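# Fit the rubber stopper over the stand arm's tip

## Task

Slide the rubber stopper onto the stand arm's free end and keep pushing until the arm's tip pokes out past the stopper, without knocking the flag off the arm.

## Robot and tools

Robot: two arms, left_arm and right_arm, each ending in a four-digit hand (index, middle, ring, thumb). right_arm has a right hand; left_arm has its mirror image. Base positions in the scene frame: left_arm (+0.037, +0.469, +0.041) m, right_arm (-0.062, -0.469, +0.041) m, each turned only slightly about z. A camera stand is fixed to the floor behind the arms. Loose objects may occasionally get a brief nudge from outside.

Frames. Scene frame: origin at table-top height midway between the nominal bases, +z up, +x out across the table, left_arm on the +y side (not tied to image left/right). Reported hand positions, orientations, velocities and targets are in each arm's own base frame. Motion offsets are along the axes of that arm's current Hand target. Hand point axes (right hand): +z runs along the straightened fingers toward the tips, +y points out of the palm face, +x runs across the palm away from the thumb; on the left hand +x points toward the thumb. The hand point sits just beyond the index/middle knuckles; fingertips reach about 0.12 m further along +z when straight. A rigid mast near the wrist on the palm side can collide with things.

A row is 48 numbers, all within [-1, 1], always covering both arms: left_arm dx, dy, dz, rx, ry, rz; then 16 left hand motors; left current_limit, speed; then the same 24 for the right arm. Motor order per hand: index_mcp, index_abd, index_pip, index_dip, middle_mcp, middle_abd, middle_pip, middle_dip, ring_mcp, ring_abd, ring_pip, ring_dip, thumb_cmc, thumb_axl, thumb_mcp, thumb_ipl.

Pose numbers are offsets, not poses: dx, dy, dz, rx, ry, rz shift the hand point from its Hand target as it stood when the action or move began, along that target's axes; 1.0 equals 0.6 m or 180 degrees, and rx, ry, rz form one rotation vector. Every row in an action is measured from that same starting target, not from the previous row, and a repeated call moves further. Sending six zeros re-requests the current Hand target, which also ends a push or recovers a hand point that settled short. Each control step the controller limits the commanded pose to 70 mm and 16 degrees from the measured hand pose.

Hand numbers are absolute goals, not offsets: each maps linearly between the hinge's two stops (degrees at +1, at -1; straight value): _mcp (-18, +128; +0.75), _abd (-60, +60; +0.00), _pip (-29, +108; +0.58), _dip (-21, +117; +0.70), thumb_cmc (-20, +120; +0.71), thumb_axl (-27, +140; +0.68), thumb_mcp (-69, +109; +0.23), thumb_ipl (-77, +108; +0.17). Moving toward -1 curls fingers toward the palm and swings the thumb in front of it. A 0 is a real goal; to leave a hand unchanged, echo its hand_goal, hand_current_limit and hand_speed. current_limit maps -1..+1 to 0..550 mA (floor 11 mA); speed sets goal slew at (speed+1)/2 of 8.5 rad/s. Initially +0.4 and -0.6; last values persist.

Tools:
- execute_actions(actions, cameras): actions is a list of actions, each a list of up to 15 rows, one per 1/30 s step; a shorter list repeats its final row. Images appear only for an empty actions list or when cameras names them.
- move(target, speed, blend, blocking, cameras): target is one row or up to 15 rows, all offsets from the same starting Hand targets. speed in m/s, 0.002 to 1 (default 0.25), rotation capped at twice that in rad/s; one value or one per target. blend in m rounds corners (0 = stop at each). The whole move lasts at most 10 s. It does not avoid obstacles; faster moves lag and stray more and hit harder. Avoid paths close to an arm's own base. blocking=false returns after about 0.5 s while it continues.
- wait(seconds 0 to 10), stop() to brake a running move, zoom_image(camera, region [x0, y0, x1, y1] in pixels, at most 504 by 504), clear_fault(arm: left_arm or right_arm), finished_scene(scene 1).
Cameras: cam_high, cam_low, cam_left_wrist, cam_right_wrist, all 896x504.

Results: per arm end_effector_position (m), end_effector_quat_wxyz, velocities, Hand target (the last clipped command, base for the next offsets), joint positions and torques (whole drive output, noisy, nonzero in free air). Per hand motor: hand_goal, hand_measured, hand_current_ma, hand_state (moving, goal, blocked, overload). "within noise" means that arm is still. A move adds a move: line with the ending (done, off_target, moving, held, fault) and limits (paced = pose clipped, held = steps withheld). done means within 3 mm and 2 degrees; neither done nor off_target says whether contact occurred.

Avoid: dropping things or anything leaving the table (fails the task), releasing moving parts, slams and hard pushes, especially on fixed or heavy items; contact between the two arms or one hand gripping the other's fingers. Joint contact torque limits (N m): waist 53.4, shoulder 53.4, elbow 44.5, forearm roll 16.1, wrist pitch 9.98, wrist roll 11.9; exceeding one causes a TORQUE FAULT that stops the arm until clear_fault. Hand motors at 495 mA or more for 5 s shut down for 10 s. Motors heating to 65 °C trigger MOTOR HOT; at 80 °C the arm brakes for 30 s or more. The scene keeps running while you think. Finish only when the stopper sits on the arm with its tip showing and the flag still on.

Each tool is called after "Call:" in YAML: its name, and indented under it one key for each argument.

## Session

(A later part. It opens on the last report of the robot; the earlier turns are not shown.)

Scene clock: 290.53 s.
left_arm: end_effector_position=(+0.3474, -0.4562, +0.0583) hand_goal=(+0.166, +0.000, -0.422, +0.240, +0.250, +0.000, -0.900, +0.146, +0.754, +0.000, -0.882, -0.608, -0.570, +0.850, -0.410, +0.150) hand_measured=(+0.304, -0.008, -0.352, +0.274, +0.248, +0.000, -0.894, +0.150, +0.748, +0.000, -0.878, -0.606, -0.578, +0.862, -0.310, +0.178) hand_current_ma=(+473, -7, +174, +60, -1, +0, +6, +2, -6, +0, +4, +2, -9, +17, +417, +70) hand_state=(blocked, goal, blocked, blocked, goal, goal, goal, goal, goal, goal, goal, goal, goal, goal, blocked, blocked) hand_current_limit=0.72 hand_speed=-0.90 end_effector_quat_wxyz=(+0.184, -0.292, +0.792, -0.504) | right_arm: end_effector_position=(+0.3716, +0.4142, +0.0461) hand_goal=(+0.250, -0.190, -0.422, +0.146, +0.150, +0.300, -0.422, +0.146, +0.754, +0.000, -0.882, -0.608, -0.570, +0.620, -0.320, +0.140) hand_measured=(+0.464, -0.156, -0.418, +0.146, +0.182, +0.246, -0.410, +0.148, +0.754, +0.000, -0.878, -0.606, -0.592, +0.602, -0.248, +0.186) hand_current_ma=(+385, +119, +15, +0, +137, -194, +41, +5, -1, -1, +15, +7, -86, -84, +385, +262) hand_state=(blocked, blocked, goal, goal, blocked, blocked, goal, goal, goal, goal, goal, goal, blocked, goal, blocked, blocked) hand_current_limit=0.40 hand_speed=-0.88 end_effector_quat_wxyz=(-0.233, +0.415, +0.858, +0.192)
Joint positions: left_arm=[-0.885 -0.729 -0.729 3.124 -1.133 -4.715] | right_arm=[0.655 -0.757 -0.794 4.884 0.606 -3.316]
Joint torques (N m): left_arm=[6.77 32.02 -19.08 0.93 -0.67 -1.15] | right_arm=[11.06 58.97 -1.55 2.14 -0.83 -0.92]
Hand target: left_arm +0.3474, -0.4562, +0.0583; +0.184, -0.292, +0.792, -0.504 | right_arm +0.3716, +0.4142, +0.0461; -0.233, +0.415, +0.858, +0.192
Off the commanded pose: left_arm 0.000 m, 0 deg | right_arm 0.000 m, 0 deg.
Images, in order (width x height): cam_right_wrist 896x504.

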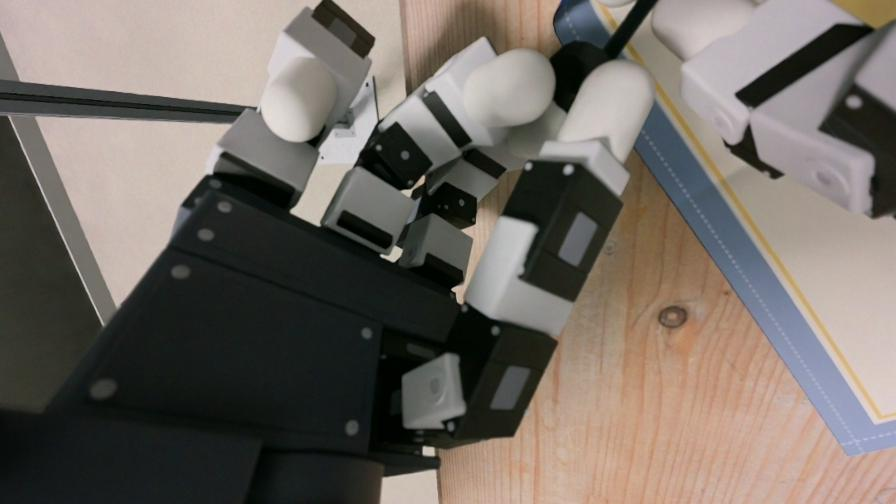

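Call:
execute_actions:
  actions:
    - [[0,0,0,0,0,0,0.165,0,-0.423,0.24,0.25,0,-0.9,0.145,0.753,0,-0.883,-0.609,-0.571,0.85,-0.41,0.15,0.72,-0.9,0.00082,-0.00024,0.00052,0,0,0,0.25,-0.19,-0.423,0.145,0.15,0.3,-0.423,0.145,0.753,0,-0.883,-0.609,-0.571,0.62,-0.32,0.14,0.4,-0.88]]
  cameras: ["cam_right_wrist"]

Call:
zoom_image:
  camera: "cam_right_wrist"
  region: [535, 10, 635, 90]

Call:
execute_actions:
  actions:
    - [[0,0,0,0,0,0,0.165,0,-0.423,0.24,0.25,0,-0.9,0.145,0.753,0,-0.883,-0.609,-0.571,0.85,-0.41,0.15,0.72,-0.9,0.00082,-0.00024,0.00052,0,0,0,0.25,-0.19,-0.423,0.145,0.15,0.3,-0.423,0.145,0.753,0,-0.883,-0.609,-0.571,0.62,-0.32,0.14,0.4,-0.88]]
  cameras: ["cam_right_wrist"]

Call:
zoom_image:
  camera: "cam_right_wrist"
  region: [535, 10, 635, 90]

Scene clock: 291.80 s.
left_arm: end_effector_position=(+0.3474, -0.4562, +0.0583) hand_goal=(+0.166, +0.000, -0.422, +0.240, +0.250, +0.000, -0.900, +0.146, +0.754, +0.000, -0.882, -0.608, -0.570, +0.850, -0.410, +0.150) hand_measured=(+0.304, -0.008, -0.352, +0.274, +0.248, +0.000, -0.894, +0.150, +0.748, +0.000, -0.878, -0.606, -0.578, +0.862, -0.310, +0.178) hand_current_ma=(+473, -6, +174, +60, -1, +0, +6, +2, -6, +0, +4, +2, -9, +17, +417, +70) hand_state=(blocked, goal, blocked, blocked, goal, goal, goal, goal, goal, goal, goal, goal, goal, goal, blocked, blocked) hand_current_limit=0.72 hand_speed=-0.90 end_effector_quat_wxyz=(+0.184, -0.292, +0.792, -0.504) | right_arm: end_effector_position=(+0.3711, +0.4146, +0.0461) hand_goal=(+0.250, -0.190, -0.422, +0.146, +0.150, +0.300, -0.422, +0.146, +0.754, +0.000, -0.882, -0.608, -0.570, +0.620, -0.320, +0.140) hand_measured=(+0.462, -0.156, -0.418, +0.146, +0.180, +0.246, -0.410, +0.148, +0.754, +0.000, -0.878, -0.606, -0.586, +0.602, -0.244, +0.186) hand_current_ma=(+385, +119, +14, +0, +126, -194, +41, +5, -1, -1, +15, +7, -61, -84, +385, +262) hand_state=(blocked, blocked, goal, goal, blocked, blocked, goal, goal, goal, goal, goal, goal, goal, goal, blocked, blocked) hand_current_limit=0.40 hand_speed=-0.88 end_effector_quat_wxyz=(-0.233, +0.415, +0.858, +0.192)
Joint positions: left_arm=[-0.885 -0.729 -0.729 3.124 -1.133 -4.715] | right_arm=[0.656 -0.757 -0.794 4.886 0.606 -3.317]
Joint torques (N m): left_arm=[6.85 32.71 -18.57 0.98 -0.51 -1.31] | right_arm=[9.35 59.33 -1.87 1.75 -0.8 -0.95]
Hand target: left_arm +0.3474, -0.4562, +0.0583; +0.184, -0.292, +0.792, -0.504 | right_arm +0.3711, +0.4146, +0.0461; -0.233, +0.415, +0.858, +0.192
Off the commanded pose: left_arm 0.000 m, 0 deg | right_arm 0.000 m, 0 deg.
Images, in order (width x height): cam_right_wrist 896x504.

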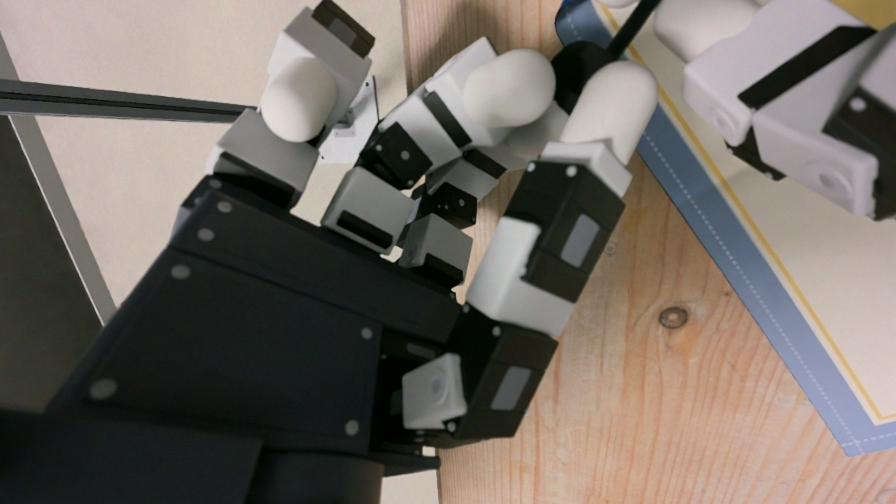

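Scaled by 5.040 from the camera's 896x504 image, which has a finer 1280x720 frame.

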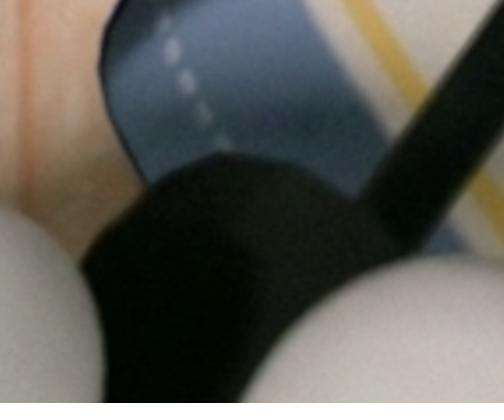

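Scene clock: 292.50 s.
left_arm: end_effector_position=(+0.3474, -0.4562, +0.0583) hand_goal=(+0.166, +0.000, -0.422, +0.240, +0.250, +0.000, -0.900, +0.146, +0.754, +0.000, -0.882, -0.608, -0.570, +0.850, -0.410, +0.150) hand_measured=(+0.304, -0.008, -0.352, +0.274, +0.248, +0.000, -0.894, +0.150, +0.748, +0.000, -0.878, -0.606, -0.578, +0.862, -0.310, +0.178) hand_current_ma=(+473, -6, +174, +61, -1, +0, +6, +2, -6, +0, +4, +2, -9, +17, +417, +71) hand_state=(blocked, goal, blocked, blocked, goal, goal, goal, goal, goal, goal, goal, goal, goal, goal, blocked, blocked) hand_current_limit=0.72 hand_speed=-0.90 end_effector_quat_wxyz=(+0.184, -0.292, +0.792, -0.504) | right_arm: end_effector_position=(+0.3706, +0.4150, +0.0461) hand_goal=(+0.250, -0.190, -0.422, +0.146, +0.150, +0.300, -0.422, +0.146, +0.754, +0.000, -0.882, -0.608, -0.570, +0.620, -0.320, +0.140) hand_measured=(+0.460, -0.156, -0.418, +0.146, +0.178, +0.246, -0.412, +0.148, +0.754, +0.000, -0.878, -0.606, -0.582, +0.604, -0.242, +0.186) hand_current_ma=(+385, +119, +12, -1, +118, -194, +38, +5, -1, -1, +15, +7, -45, -74, +385, +262) hand_state=(blocked, blocked, goal, goal, blocked, blocked, goal, goal, goal, goal, goal, goal, goal, goal, blocked, blocked) hand_current_limit=0.40 hand_speed=-0.88 end_effector_quat_wxyz=(-0.233, +0.415, +0.858, +0.192)
Joint positions: left_arm=[-0.885 -0.729 -0.729 3.124 -1.133 -4.715] | right_arm=[0.658 -0.757 -0.794 4.887 0.606 -3.317]
Joint torques (N m): left_arm=[6.76 32.78 -18.66 0.71 -0.34 -1.33] | right_arm=[9.87 59.49 -1.89 3.3 -0.77 -0.95]
Hand target: left_arm +0.3474, -0.4562, +0.0583; +0.184, -0.292, +0.792, -0.504 | right_arm +0.3706, +0.4150, +0.0461; -0.233, +0.415, +0.858, +0.192
Off the commanded pose: left_arm 0.000 m, 0 deg | right_arm 0.000 m, 0 deg.
Images, in order (width x height): cam_right_wrist 896x504.

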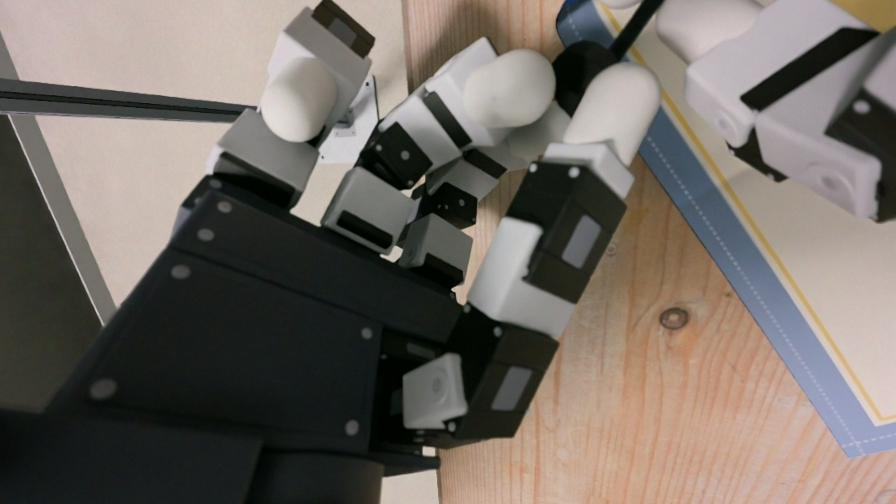

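Scaled by 5.040 from the camera's 896x504 image, which has a finer 1280x720 frame.

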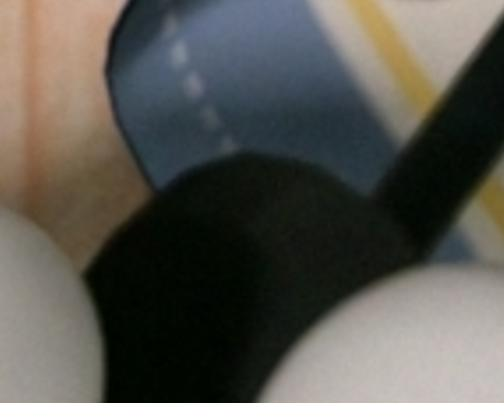

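Call:
execute_actions:
  actions:
    - [[0,0,0,0,0,0,0.165,0,-0.423,0.24,0.25,0,-0.9,0.145,0.753,0,-0.883,-0.609,-0.571,0.85,-0.41,0.15,0.72,-0.9,-0.00123,0.00036,-0.00077,0,0,0,0.25,-0.19,-0.423,0.145,0.15,0.3,-0.423,0.145,0.753,0,-0.883,-0.609,-0.571,0.62,-0.32,0.14,0.4,-0.88]]
  cameras: ["cam_right_wrist"]

Call:
zoom_image:
  camera: "cam_right_wrist"
  region: [535, 10, 635, 90]

Call:
execute_actions:
  actions:
    - [[0,0,0,0,0,0,0.165,0,-0.423,0.24,0.25,0,-0.9,0.145,0.753,0,-0.883,-0.609,-0.571,0.85,-0.41,0.15,0.72,-0.9,-0.00123,0.00036,-0.00077,0,0,0,0.25,-0.19,-0.423,0.145,0.15,0.3,-0.423,0.145,0.753,0,-0.883,-0.609,-0.571,0.62,-0.32,0.14,0.4,-0.88]]
  cameras: ["cam_right_wrist"]

Call:
zoom_image:
  camera: "cam_right_wrist"
  region: [535, 10, 635, 90]

Scene clock: 294.10 s.
left_arm: end_effector_position=(+0.3474, -0.4562, +0.0583) hand_goal=(+0.166, +0.000, -0.422, +0.240, +0.250, +0.000, -0.900, +0.146, +0.754, +0.000, -0.882, -0.608, -0.570, +0.850, -0.410, +0.150) hand_measured=(+0.304, -0.006, -0.352, +0.274, +0.248, +0.000, -0.894, +0.150, +0.748, +0.000, -0.878, -0.606, -0.578, +0.862, -0.310, +0.178) hand_current_ma=(+473, -5, +174, +61, -1, +0, +6, +2, -6, +0, +4, +2, -9, +17, +417, +71) hand_state=(blocked, goal, blocked, blocked, goal, goal, goal, goal, goal, goal, goal, goal, goal, goal, blocked, blocked) hand_current_limit=0.72 hand_speed=-0.90 end_effector_quat_wxyz=(+0.184, -0.292, +0.792, -0.504) | right_arm: end_effector_position=(+0.3714, +0.4145, +0.0461) hand_goal=(+0.250, -0.190, -0.422, +0.146, +0.150, +0.300, -0.422, +0.146, +0.754, +0.000, -0.882, -0.608, -0.570, +0.620, -0.320, +0.140) hand_measured=(+0.460, -0.156, -0.418, +0.146, +0.178, +0.246, -0.412, +0.148, +0.754, +0.000, -0.878, -0.606, -0.582, +0.604, -0.242, +0.186) hand_current_ma=(+385, +119, +12, -1, +118, -194, +38, +5, -1, -1, +15, +7, -45, -74, +385, +262) hand_state=(blocked, blocked, goal, goal, blocked, blocked, goal, goal, goal, goal, goal, goal, goal, goal, blocked, blocked) hand_current_limit=0.40 hand_speed=-0.88 end_effector_quat_wxyz=(-0.233, +0.415, +0.858, +0.192)
Joint positions: left_arm=[-0.885 -0.729 -0.729 3.124 -1.133 -4.715] | right_arm=[0.656 -0.757 -0.794 4.885 0.606 -3.316]
Joint torques (N m): left_arm=[6.5 32.86 -18.69 0.77 -0.25 -1.43] | right_arm=[-10.71 27.68 -19.14 -2.61 -0.57 0.32]
Hand target: left_arm +0.3474, -0.4562, +0.0583; +0.184, -0.292, +0.792, -0.504 | right_arm +0.3713, +0.4144, +0.0461; -0.233, +0.415, +0.858, +0.192
Off the commanded pose: left_arm 0.000 m, 0 deg | right_arm 0.000 m, 0 deg.
Images, in order (width x height): cam_right_wrist 896x504.

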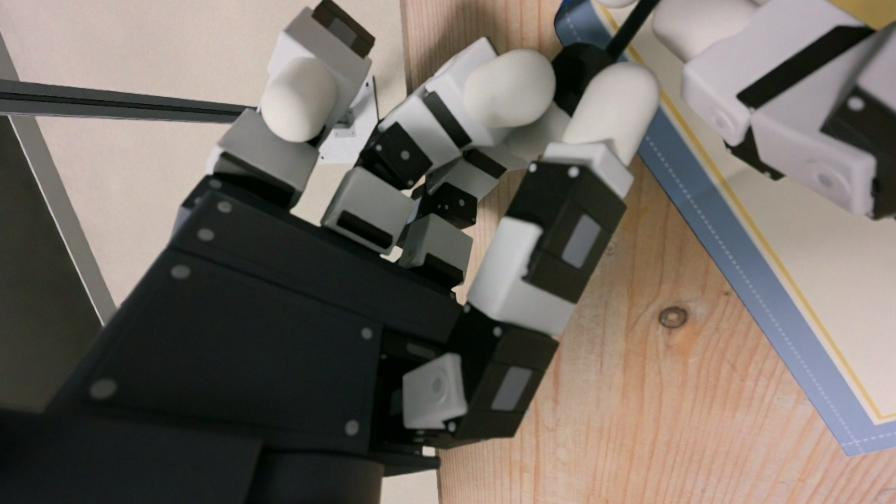

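Scaled by 5.040 from the camera's 896x504 image, which has a finer 1280x720 frame.

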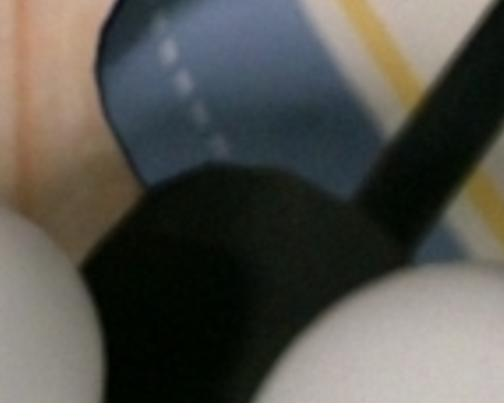

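Scene clock: 294.80 s.
left_arm: end_effector_position=(+0.3474, -0.4562, +0.0583) hand_goal=(+0.166, +0.000, -0.422, +0.240, +0.250, +0.000, -0.900, +0.146, +0.754, +0.000, -0.882, -0.608, -0.570, +0.850, -0.410, +0.150) hand_measured=(+0.304, -0.006, -0.352, +0.274, +0.248, +0.000, -0.894, +0.150, +0.748, +0.000, -0.878, -0.606, -0.578, +0.862, -0.310, +0.178) hand_current_ma=(+473, -5, +174, +61, -1, +0, +6, +2, -6, +0, +4, +2, -9, +17, +417, +71) hand_state=(blocked, goal, blocked, blocked, goal, goal, goal, goal, goal, goal, goal, goal, goal, goal, blocked, blocked) hand_current_limit=0.72 hand_speed=-0.90 end_effector_quat_wxyz=(+0.184, -0.292, +0.792, -0.504) | right_arm: end_effector_position=(+0.3720, +0.4139, +0.0460) hand_goal=(+0.250, -0.190, -0.422, +0.146, +0.150, +0.300, -0.422, +0.146, +0.754, +0.000, -0.882, -0.608, -0.570, +0.620, -0.320, +0.140) hand_measured=(+0.460, -0.156, -0.418, +0.146, +0.178, +0.246, -0.412, +0.148, +0.754, +0.000, -0.878, -0.606, -0.586, +0.604, -0.242, +0.186) hand_current_ma=(+385, +119, +15, -1, +118, -194, +38, +5, -1, -1, +15, +7, -62, -74, +385, +262) hand_state=(blocked, blocked, goal, goal, blocked, blocked, goal, goal, goal, goal, goal, goal, goal, goal, blocked, blocked) hand_current_limit=0.40 hand_speed=-0.88 end_effector_quat_wxyz=(-0.233, +0.415, +0.858, +0.192)
Joint positions: left_arm=[-0.885 -0.729 -0.729 3.124 -1.133 -4.715] | right_arm=[0.654 -0.758 -0.795 4.883 0.606 -3.316]
Joint torques (N m): left_arm=[6.43 33.84 -18.77 0.68 -0.28 -1.43] | right_arm=[-12.96 27.3 -19.24 -2.35 -0.18 0.4]
Hand target: left_arm +0.3474, -0.4562, +0.0583; +0.184, -0.292, +0.792, -0.504 | right_arm +0.3720, +0.4139, +0.0461; -0.233, +0.415, +0.858, +0.192
Off the commanded pose: left_arm 0.000 m, 0 deg | right_arm 0.000 m, 0 deg.
Images, in order (width x height): cam_right_wrist 896x504.

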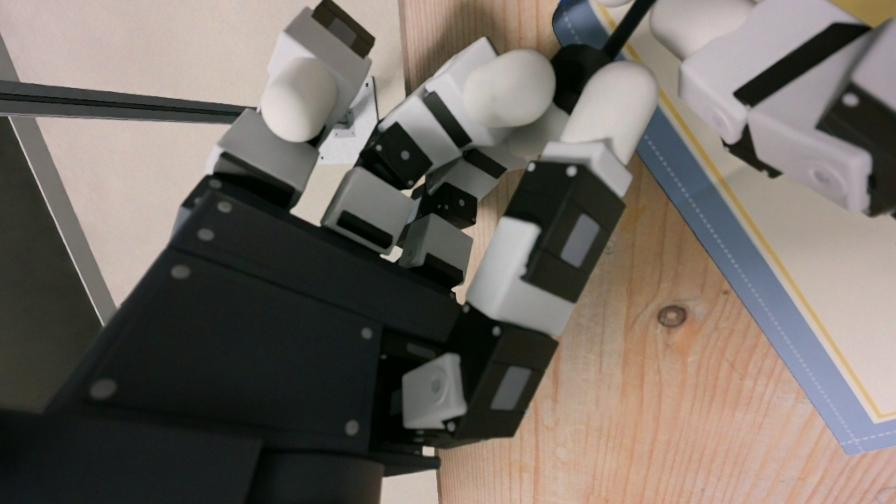

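Scaled by 5.040 from the camera's 896x504 image, which has a finer 1280x720 frame.

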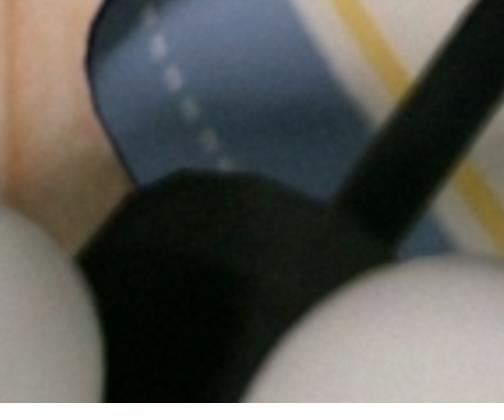

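Call:
move:
  target:
    - [0,0,0,0,0,0,0.165,0,-0.423,0.24,0.25,0,-0.9,0.145,0.753,0,-0.883,-0.609,-0.571,0.85,-0.41,0.15,0.72,-0.9,0.00046,0.00288,0.0017,0,0,0,0.25,-0.19,-0.423,0.145,0.15,0.3,-0.423,0.145,0.753,0,-0.883,-0.609,-0.571,0.62,-0.32,0.14,0.4,-0.88]
  speed: 0.02
  cameras: ["cam_right_wrist", "cam_left_wrist"]

Call:
zoom_image:
  camera: "cam_right_wrist"
  region: [535, 10, 635, 90]

Call:
zoom_image:
  camera: "cam_left_wrist"
  region: [200, 140, 300, 240]

Scene clock: 295.90 s.
left_arm: end_effector_position=(+0.3474, -0.4562, +0.0583) hand_goal=(+0.166, +0.000, -0.422, +0.240, +0.250, +0.000, -0.900, +0.146, +0.754, +0.000, -0.882, -0.608, -0.570, +0.850, -0.410, +0.150) hand_measured=(+0.304, -0.010, -0.352, +0.274, +0.248, +0.000, -0.894, +0.150, +0.748, +0.000, -0.878, -0.606, -0.580, +0.862, -0.310, +0.178) hand_current_ma=(+473, -8, +174, +61, -1, +0, +6, +2, -6, +0, +4, +2, -11, +17, +417, +71) hand_state=(blocked, goal, blocked, blocked, goal, goal, goal, goal, goal, goal, goal, goal, goal, goal, blocked, blocked) hand_current_limit=0.72 hand_speed=-0.90 end_effector_quat_wxyz=(+0.184, -0.292, +0.792, -0.504) | right_arm: end_effector_position=(+0.3730, +0.4156, +0.0456) hand_goal=(+0.250, -0.190, -0.422, +0.146, +0.150, +0.300, -0.422, +0.146, +0.754, +0.000, -0.882, -0.608, -0.570, +0.620, -0.320, +0.140) hand_measured=(+0.460, -0.156, -0.418, +0.138, +0.178, +0.246, -0.412, +0.148, +0.754, +0.000, -0.878, -0.606, -0.586, +0.604, -0.242, +0.186) hand_current_ma=(+385, +119, +12, -30, +118, -194, +36, +5, -1, -1, +15, +7, -64, -74, +385, +262) hand_state=(blocked, blocked, goal, goal, blocked, blocked, goal, goal, goal, goal, goal, goal, goal, goal, blocked, blocked) hand_current_limit=0.40 hand_speed=-0.88 end_effector_quat_wxyz=(-0.233, +0.415, +0.858, +0.192)
Joint positions: left_arm=[-0.885 -0.729 -0.729 3.124 -1.133 -4.715] | right_arm=[0.655 -0.761 -0.8 4.881 0.605 -3.312]
Joint torques (N m): left_arm=[6.94 34.28 -18.65 0.56 -0.2 -1.43] | right_arm=[9.55 29.12 -20.78 -2.2 -0.75 0.18]
Hand target: left_arm +0.3474, -0.4562, +0.0583; +0.184, -0.292, +0.792, -0.504 | right_arm +0.3730, +0.4156, +0.0456; -0.233, +0.415, +0.858, +0.192
Off the commanded pose: left_arm 0.000 m, 0 deg | right_arm 0.000 m, 0 deg.
move: done
Images, in order (width x height): cam_left_wrist 896x504, cam_right_wrist 896x504.

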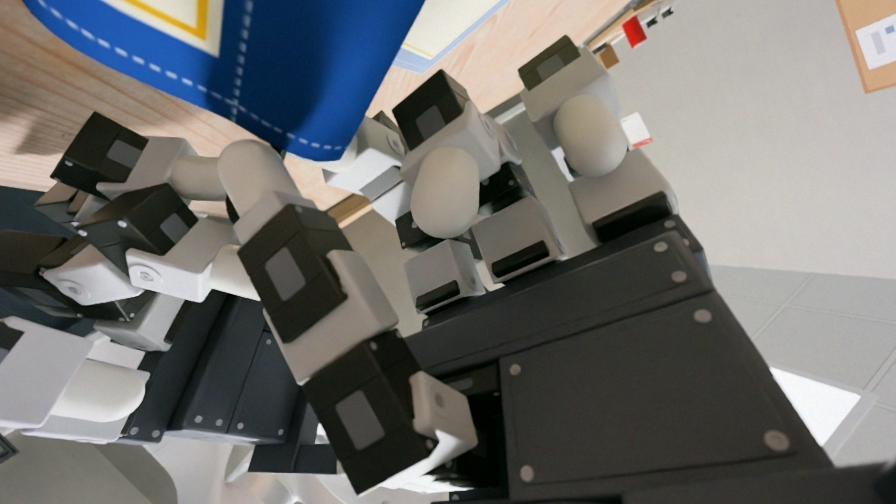

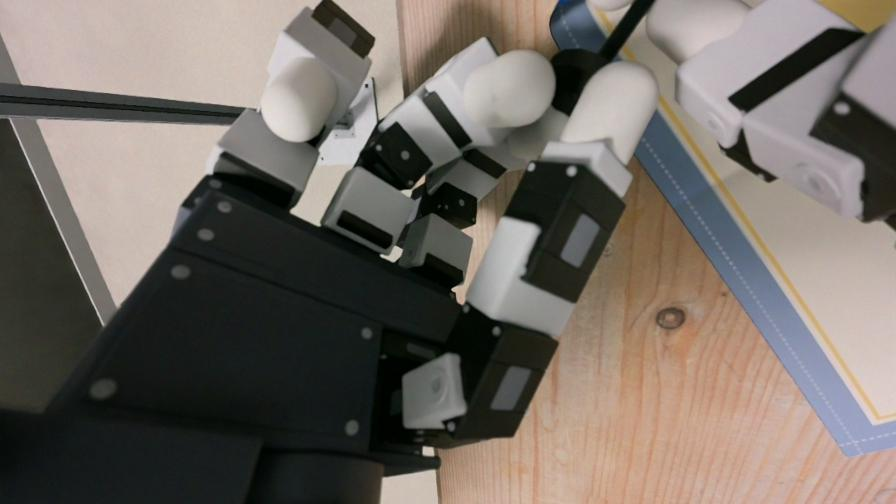

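Scaled by 5.040 from the camera's 896x504 image, which has a finer 1280x720 frame.

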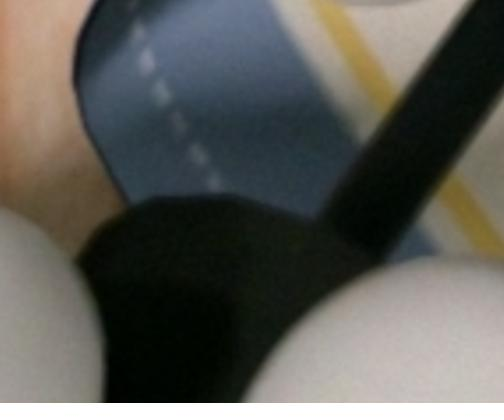

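Scaled by 5.040 from the camera's 896x504 image, which has a finer 1280x720 frame.

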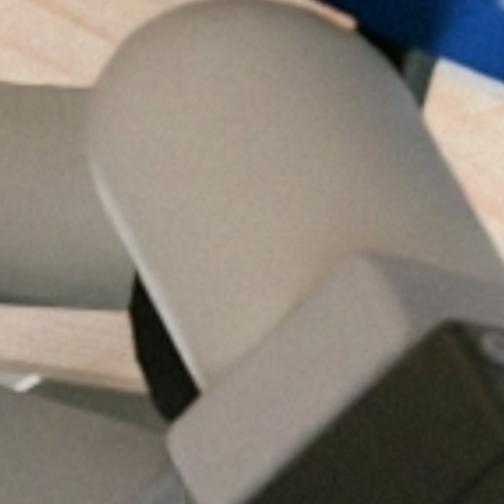

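Call:
execute_actions:
  actions:
    - [[0,0,0,0,0,0,0.165,0,-0.423,0.24,0.25,0,-0.9,0.145,0.753,0,-0.883,-0.609,-0.571,0.85,-0.41,0.15,0.72,-0.9,0.00095,0.00058,-0.00124,0,0,0,0.25,-0.19,-0.423,0.145,0.15,0.3,-0.423,0.145,0.753,0,-0.883,-0.609,-0.571,0.62,-0.32,0.14,0.4,-0.88]]
  cameras: ["cam_right_wrist", "cam_left_wrist"]

Call:
zoom_image:
  camera: "cam_right_wrist"
  region: [535, 10, 635, 90]

Call:
zoom_image:
  camera: "cam_left_wrist"
  region: [200, 140, 300, 240]

Call:
execute_actions:
  actions:
    - [[0,0,0,0,0,0,0.165,0,-0.423,0.24,0.25,0,-0.9,0.145,0.753,0,-0.883,-0.609,-0.571,0.85,-0.41,0.15,0.72,-0.9,0.00095,0.00058,-0.00124,0,0,0,0.25,-0.19,-0.423,0.145,0.15,0.3,-0.423,0.145,0.753,0,-0.883,-0.609,-0.571,0.62,-0.32,0.14,0.4,-0.88]]
  cameras: ["cam_right_wrist", "cam_left_wrist"]

Call:
zoom_image:
  camera: "cam_right_wrist"
  region: [535, 10, 635, 90]

Call:
zoom_image:
  camera: "cam_left_wrist"
  region: [200, 140, 300, 240]

Scene clock: 297.37 s.
left_arm: end_effector_position=(+0.3474, -0.4562, +0.0583) hand_goal=(+0.166, +0.000, -0.422, +0.240, +0.250, +0.000, -0.900, +0.146, +0.754, +0.000, -0.882, -0.608, -0.570, +0.850, -0.410, +0.150) hand_measured=(+0.304, -0.014, -0.352, +0.274, +0.248, +0.000, -0.894, +0.150, +0.748, +0.000, -0.878, -0.606, -0.582, +0.862, -0.310, +0.178) hand_current_ma=(+473, -13, +174, +61, -1, +0, +6, +2, -6, +0, +4, +2, -13, +17, +417, +71) hand_state=(blocked, goal, blocked, blocked, goal, goal, goal, goal, goal, goal, goal, goal, goal, goal, blocked, blocked) hand_current_limit=0.72 hand_speed=-0.90 end_effector_quat_wxyz=(+0.184, -0.292, +0.792, -0.504) | right_arm: end_effector_position=(+0.3732, +0.4157, +0.0466) hand_goal=(+0.250, -0.190, -0.422, +0.146, +0.150, +0.300, -0.422, +0.146, +0.754, +0.000, -0.882, -0.608, -0.570, +0.620, -0.320, +0.140) hand_measured=(+0.460, -0.156, -0.418, +0.136, +0.178, +0.246, -0.412, +0.148, +0.754, +0.000, -0.878, -0.606, -0.586, +0.604, -0.242, +0.184) hand_current_ma=(+385, +119, +11, -34, +118, -194, +36, +5, -1, -1, +15, +7, -64, -74, +385, +244) hand_state=(blocked, blocked, goal, goal, blocked, blocked, goal, goal, goal, goal, goal, goal, goal, goal, blocked, blocked) hand_current_limit=0.40 hand_speed=-0.88 end_effector_quat_wxyz=(-0.233, +0.415, +0.858, +0.192)
Joint positions: left_arm=[-0.885 -0.729 -0.729 3.124 -1.133 -4.715] | right_arm=[0.655 -0.758 -0.8 4.878 0.605 -3.308]
Joint torques (N m): left_arm=[6.98 33.75 -18.61 0.82 -0.19 -1.43] | right_arm=[8.22 64.22 -6.39 -2.37 -0.44 0.12]
Hand target: left_arm +0.3474, -0.4562, +0.0583; +0.184, -0.292, +0.792, -0.504 | right_arm +0.3731, +0.4157, +0.0466; -0.233, +0.415, +0.858, +0.192
Off the commanded pose: left_arm 0.000 m, 0 deg | right_arm 0.000 m, 0 deg.
Images, in order (width x height): cam_left_wrist 896x504, cam_right_wrist 896x504.

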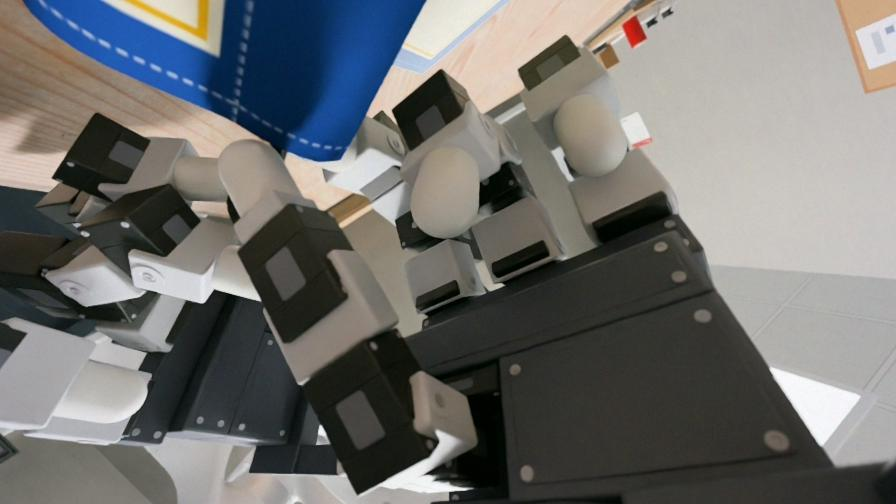

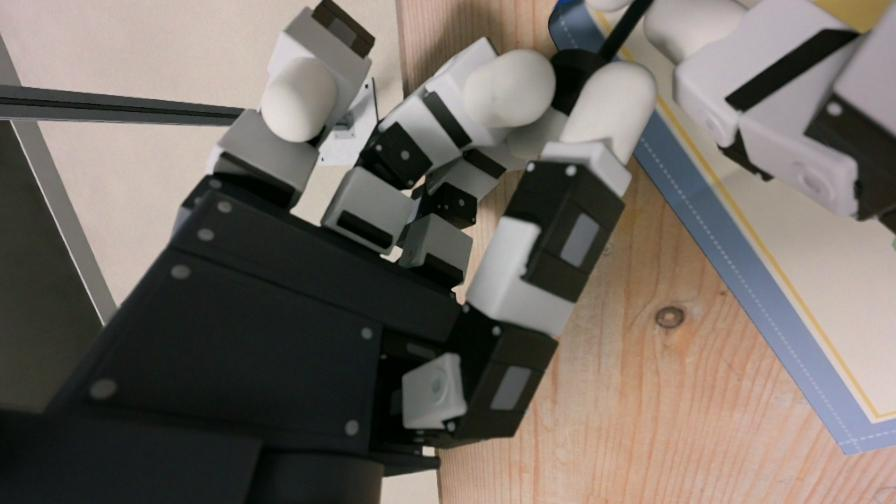

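Scaled by 5.040 from the camera's 896x504 image, which has a finer 1280x720 frame.

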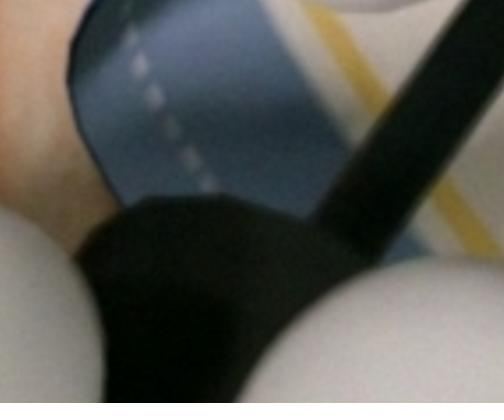

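Scaled by 5.040 from the camera's 896x504 image, which has a finer 1280x720 frame.

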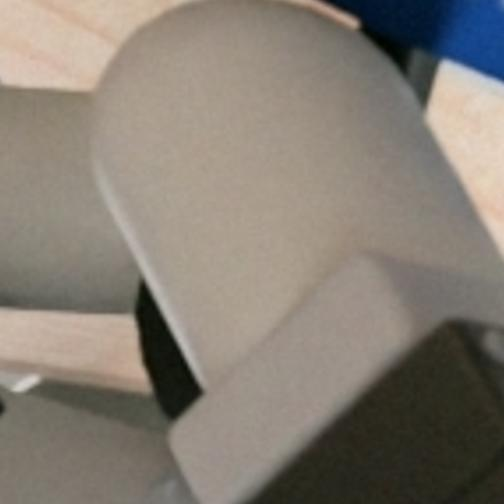

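Scene clock: 298.07 s.
left_arm: end_effector_position=(+0.3474, -0.4562, +0.0583) hand_goal=(+0.166, +0.000, -0.422, +0.240, +0.250, +0.000, -0.900, +0.146, +0.754, +0.000, -0.882, -0.608, -0.570, +0.850, -0.410, +0.150) hand_measured=(+0.304, -0.014, -0.352, +0.274, +0.248, +0.000, -0.894, +0.150, +0.748, +0.000, -0.878, -0.606, -0.582, +0.862, -0.310, +0.178) hand_current_ma=(+473, -14, +174, +61, -1, +0, +6, +2, -6, +0, +4, +2, -13, +17, +417, +71) hand_state=(blocked, goal, blocked, blocked, goal, goal, goal, goal, goal, goal, goal, goal, goal, goal, blocked, blocked) hand_current_limit=0.72 hand_speed=-0.90 end_effector_quat_wxyz=(+0.184, -0.292, +0.792, -0.504) | right_arm: end_effector_position=(+0.3733, +0.4159, +0.0476) hand_goal=(+0.250, -0.190, -0.422, +0.146, +0.150, +0.300, -0.422, +0.146, +0.754, +0.000, -0.882, -0.608, -0.570, +0.620, -0.320, +0.140) hand_measured=(+0.468, -0.156, -0.418, +0.134, +0.178, +0.246, -0.412, +0.148, +0.754, +0.000, -0.878, -0.606, -0.586, +0.604, -0.242, +0.176) hand_current_ma=(+385, +119, +12, -40, +119, -194, +36, +5, -1, -1, +15, +7, -64, -74, +385, +199) hand_state=(blocked, blocked, goal, goal, blocked, blocked, goal, goal, goal, goal, goal, goal, goal, goal, blocked, blocked) hand_current_limit=0.40 hand_speed=-0.88 end_effector_quat_wxyz=(-0.233, +0.415, +0.858, +0.192)
Joint positions: left_arm=[-0.885 -0.729 -0.729 3.124 -1.133 -4.715] | right_arm=[0.655 -0.756 -0.799 4.875 0.604 -3.305]
Joint torques (N m): left_arm=[5.74 34.55 -18.68 0.56 -0.2 -1.49] | right_arm=[8.48 65.26 -7.88 -2.17 -0.49 0.09]
Hand target: left_arm +0.3474, -0.4562, +0.0583; +0.184, -0.292, +0.792, -0.504 | right_arm +0.3733, +0.4159, +0.0476; -0.233, +0.415, +0.858, +0.192
Off the commanded pose: left_arm 0.000 m, 0 deg | right_arm 0.000 m, 0 deg.
Images, in order (width x height): cam_left_wrist 896x504, cam_right_wrist 896x504.

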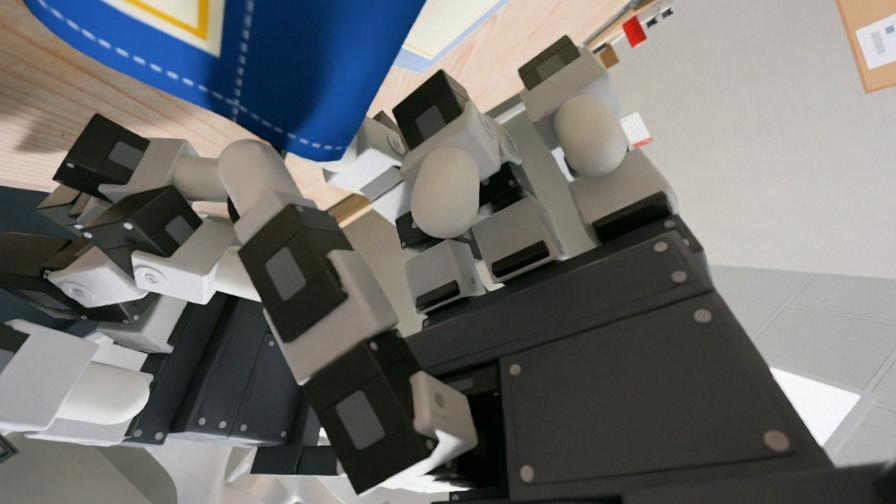

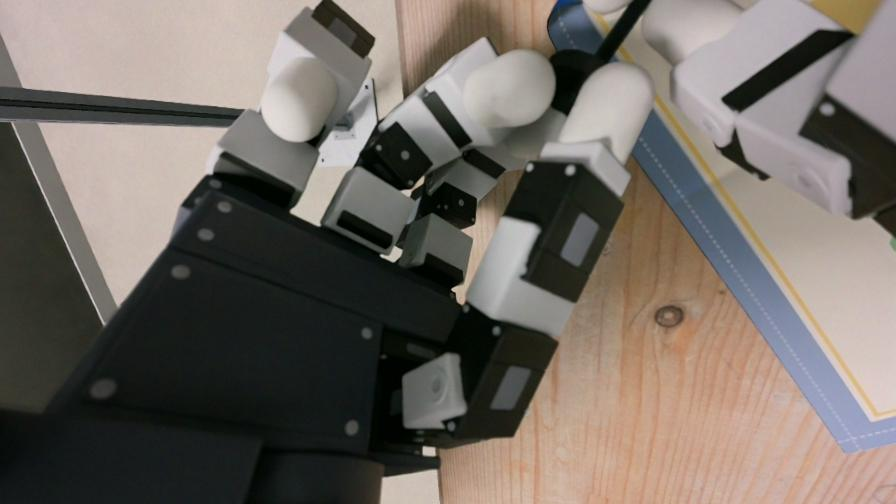

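Scaled by 5.040 from the camera's 896x504 image, which has a finer 1280x720 frame.

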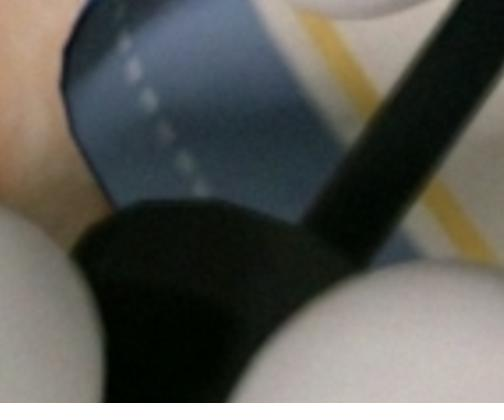

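Scaled by 5.040 from the camera's 896x504 image, which has a finer 1280x720 frame.

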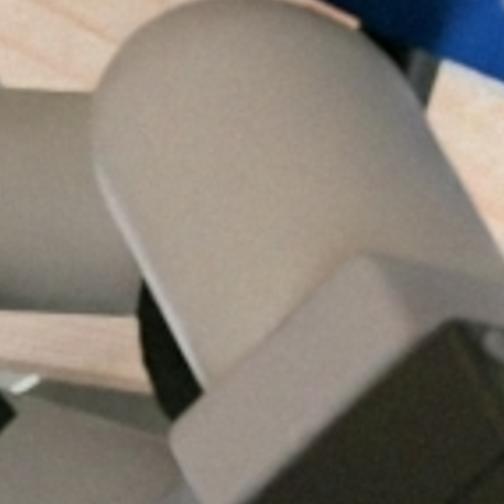

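Call:
move:
  target:
    - [0,0,0,0,0,0,0.165,0,-0.423,0.24,0.25,0,-0.9,0.145,0.753,0,-0.883,-0.609,-0.571,0.85,-0.41,0.15,0.72,-0.9,-0.0017,-0.001,0.0022,0,0,0,0.25,-0.19,-0.423,0.145,0.15,0.3,-0.423,0.145,0.753,0,-0.883,-0.609,-0.571,0.62,-0.32,0.14,0.4,-0.88]
  speed: 0.02
  cameras: ["cam_high"]

Call:
zoom_image:
  camera: "cam_high"
  region: [470, 100, 530, 150]

Call:
move:
  target:
    - [0,0,0,0,0,0,0.165,0,-0.423,0.24,0.25,0,-0.9,0.145,0.753,0,-0.883,-0.609,-0.571,0.85,-0.41,0.15,0.72,-0.9,0.00046,0.00288,0.0017,0,0,0,0.25,-0.19,-0.423,0.145,0.15,0.3,-0.423,0.145,0.753,0,-0.883,-0.609,-0.571,0.62,-0.32,0.14,0.4,-0.88]
  speed: 0.02
  cameras: ["cam_right_wrist", "cam_high", "cam_left_wrist"]

Call:
zoom_image:
  camera: "cam_right_wrist"
  region: [535, 10, 635, 90]

Call:
zoom_image:
  camera: "cam_high"
  region: [470, 100, 530, 150]

Scene clock: 299.50 s.
left_arm: end_effector_position=(+0.3474, -0.4562, +0.0583) hand_goal=(+0.166, +0.000, -0.422, +0.240, +0.250, +0.000, -0.900, +0.146, +0.754, +0.000, -0.882, -0.608, -0.570, +0.850, -0.410, +0.150) hand_measured=(+0.304, -0.014, -0.352, +0.274, +0.248, +0.000, -0.894, +0.150, +0.748, +0.000, -0.878, -0.606, -0.582, +0.862, -0.310, +0.178) hand_current_ma=(+473, -14, +176, +61, -1, +0, +6, +2, -6, +0, +4, +2, -14, +17, +417, +71) hand_state=(blocked, goal, blocked, blocked, goal, goal, goal, goal, goal, goal, goal, goal, goal, goal, blocked, blocked) hand_current_limit=0.72 hand_speed=-0.90 end_effector_quat_wxyz=(+0.184, -0.292, +0.792, -0.504) | right_arm: end_effector_position=(+0.3731, +0.4156, +0.0458) hand_goal=(+0.250, -0.190, -0.422, +0.146, +0.150, +0.300, -0.422, +0.146, +0.754, +0.000, -0.882, -0.608, -0.570, +0.620, -0.320, +0.140) hand_measured=(+0.468, -0.156, -0.418, +0.134, +0.178, +0.246, -0.414, +0.148, +0.754, +0.000, -0.878, -0.606, -0.586, +0.604, -0.242, +0.176) hand_current_ma=(+385, +119, +10, -40, +118, -194, +28, +5, -1, -1, +15, +7, -64, -74, +385, +198) hand_state=(blocked, blocked, goal, goal, blocked, blocked, goal, goal, goal, goal, goal, goal, goal, goal, blocked, blocked) hand_current_limit=0.40 hand_speed=-0.88 end_effector_quat_wxyz=(-0.233, +0.415, +0.858, +0.192)
Joint positions: left_arm=[-0.885 -0.729 -0.729 3.124 -1.133 -4.715] | right_arm=[0.655 -0.76 -0.8 4.88 0.605 -3.311]
Joint torques (N m): left_arm=[4.76 35.09 -18.66 0.68 -0.26 -1.47] | right_arm=[-7.47 27.02 -20.06 1.79 2.97 -1.06]
Hand target: left_arm +0.3474, -0.4562, +0.0583; +0.184, -0.292, +0.792, -0.504 | right_arm +0.3731, +0.4156, +0.0458; -0.233, +0.415, +0.858, +0.192
Off the commanded pose: left_arm 0.000 m, 0 deg | right_arm 0.000 m, 0 deg.
move: done
Images, in order (width x height): cam_high 896x504.

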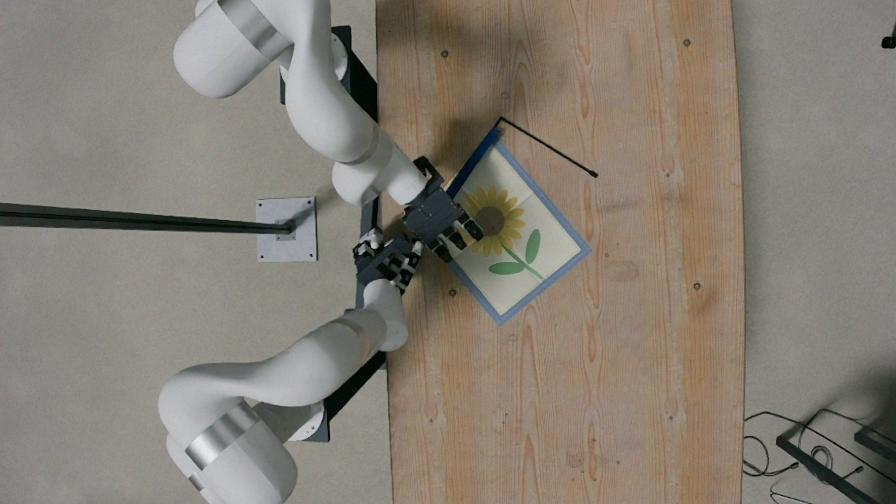

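Scaled by 8.400 from the camera's 896x504 image, which has a finer 1280x720 frame.

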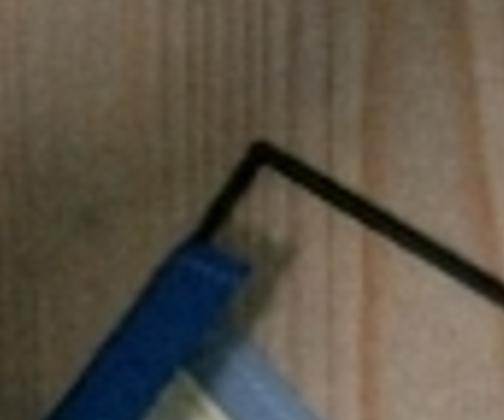

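Scene clock: 300.20 s.
left_arm: end_effector_position=(+0.3474, -0.4562, +0.0583) hand_goal=(+0.166, +0.000, -0.422, +0.240, +0.250, +0.000, -0.900, +0.146, +0.754, +0.000, -0.882, -0.608, -0.570, +0.850, -0.410, +0.150) hand_measured=(+0.302, -0.018, -0.350, +0.274, +0.248, +0.000, -0.894, +0.150, +0.748, +0.000, -0.878, -0.606, -0.584, +0.862, -0.310, +0.178) hand_current_ma=(+473, -19, +179, +64, -1, +0, +6, +2, -6, +0, +4, +2, -16, +17, +417, +74) hand_state=(blocked, goal, blocked, blocked, goal, goal, goal, goal, goal, goal, goal, goal, goal, goal, blocked, blocked) hand_current_limit=0.72 hand_speed=-0.90 end_effector_quat_wxyz=(+0.184, -0.292, +0.792, -0.504) | right_arm: end_effector_position=(+0.3740, +0.4174, +0.0454) hand_goal=(+0.250, -0.190, -0.422, +0.146, +0.150, +0.300, -0.422, +0.146, +0.754, +0.000, -0.882, -0.608, -0.570, +0.620, -0.320, +0.140) hand_measured=(+0.468, -0.156, -0.424, +0.130, +0.178, +0.246, -0.418, +0.148, +0.754, +0.000, -0.878, -0.606, -0.586, +0.604, -0.242, +0.176) hand_current_ma=(+385, +119, -3, -62, +118, -192, +12, +5, -1, -1, +15, +7, -64, -74, +385, +198) hand_state=(blocked, blocked, goal, goal, blocked, blocked, goal, goal, goal, goal, goal, goal, goal, goal, blocked, blocked) hand_current_limit=0.40 hand_speed=-0.88 end_effector_quat_wxyz=(-0.233, +0.415, +0.858, +0.192)
Joint positions: left_arm=[-0.885 -0.729 -0.729 3.124 -1.133 -4.715] | right_arm=[0.657 -0.763 -0.805 4.879 0.605 -3.307]
Joint torques (N m): left_arm=[5.1 35.5 -18.74 0.51 -0.25 -1.44] | right_arm=[9.64 30.35 -22.48 -2.09 1.47 0.15]
Hand target: left_arm +0.3474, -0.4562, +0.0583; +0.184, -0.292, +0.792, -0.504 | right_arm +0.3740, +0.4173, +0.0454; -0.233, +0.415, +0.858, +0.192
Off the commanded pose: left_arm 0.000 m, 0 deg | right_arm 0.000 m, 0 deg.
move: done
Images, in order (width x height): cam_high 896x504, cam_left_wrist 896x504, cam_right_wrist 896x504.

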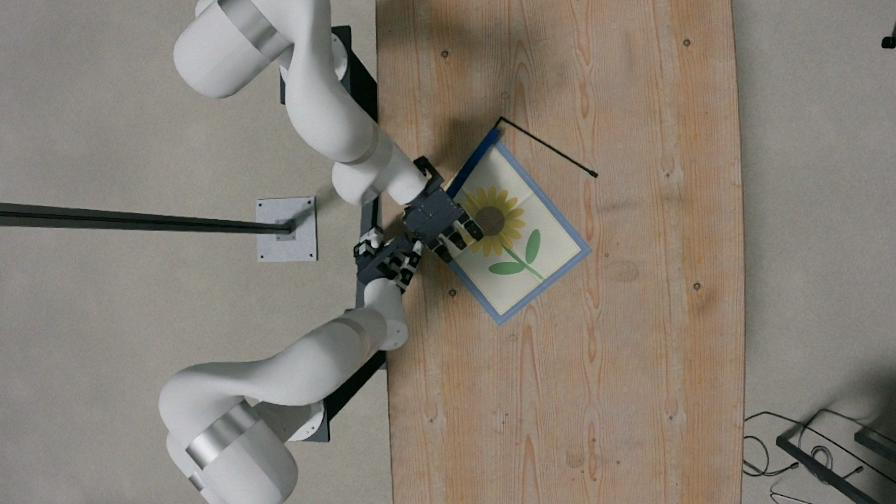

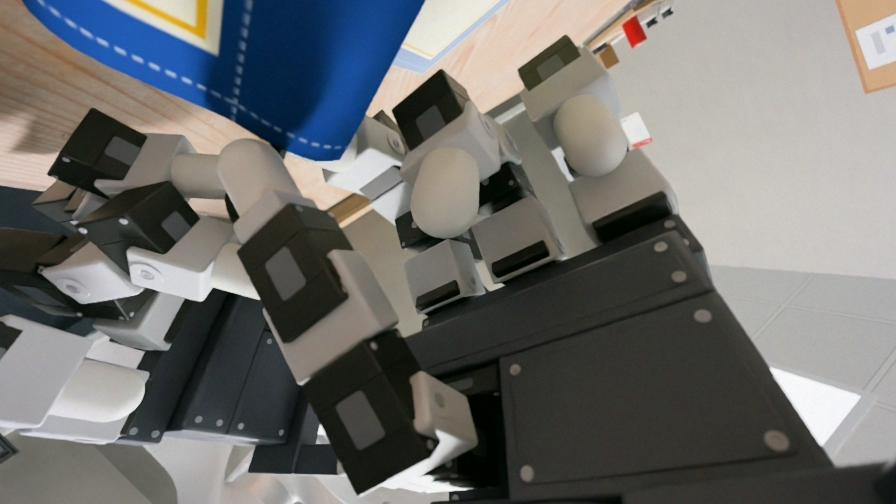

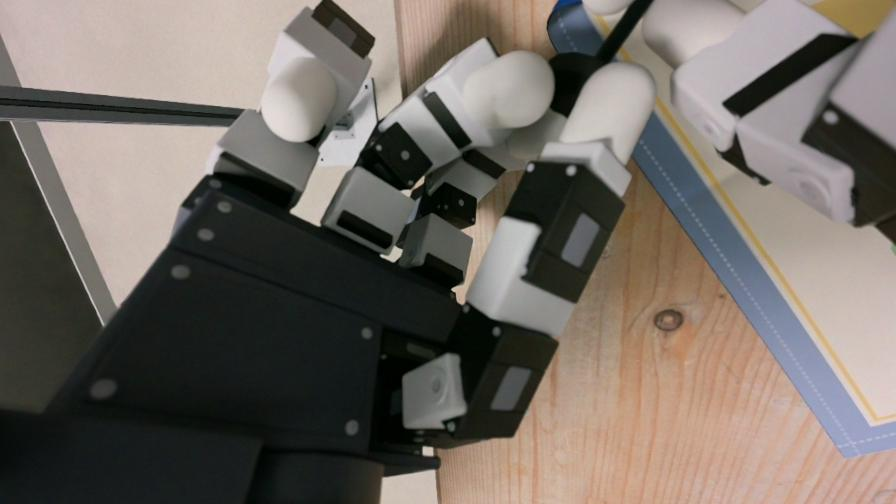

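Scaled by 5.040 from the camera's 896x504 image, which has a finer 1280x720 frame.

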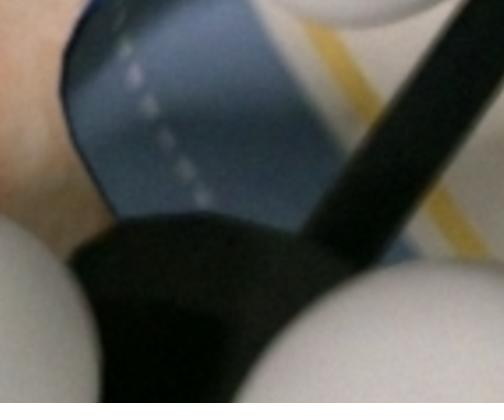

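Scaled by 8.400 from the camera's 896x504 image, which has a finer 1280x720 frame.

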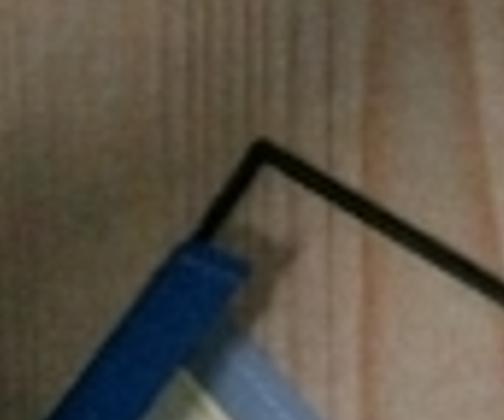

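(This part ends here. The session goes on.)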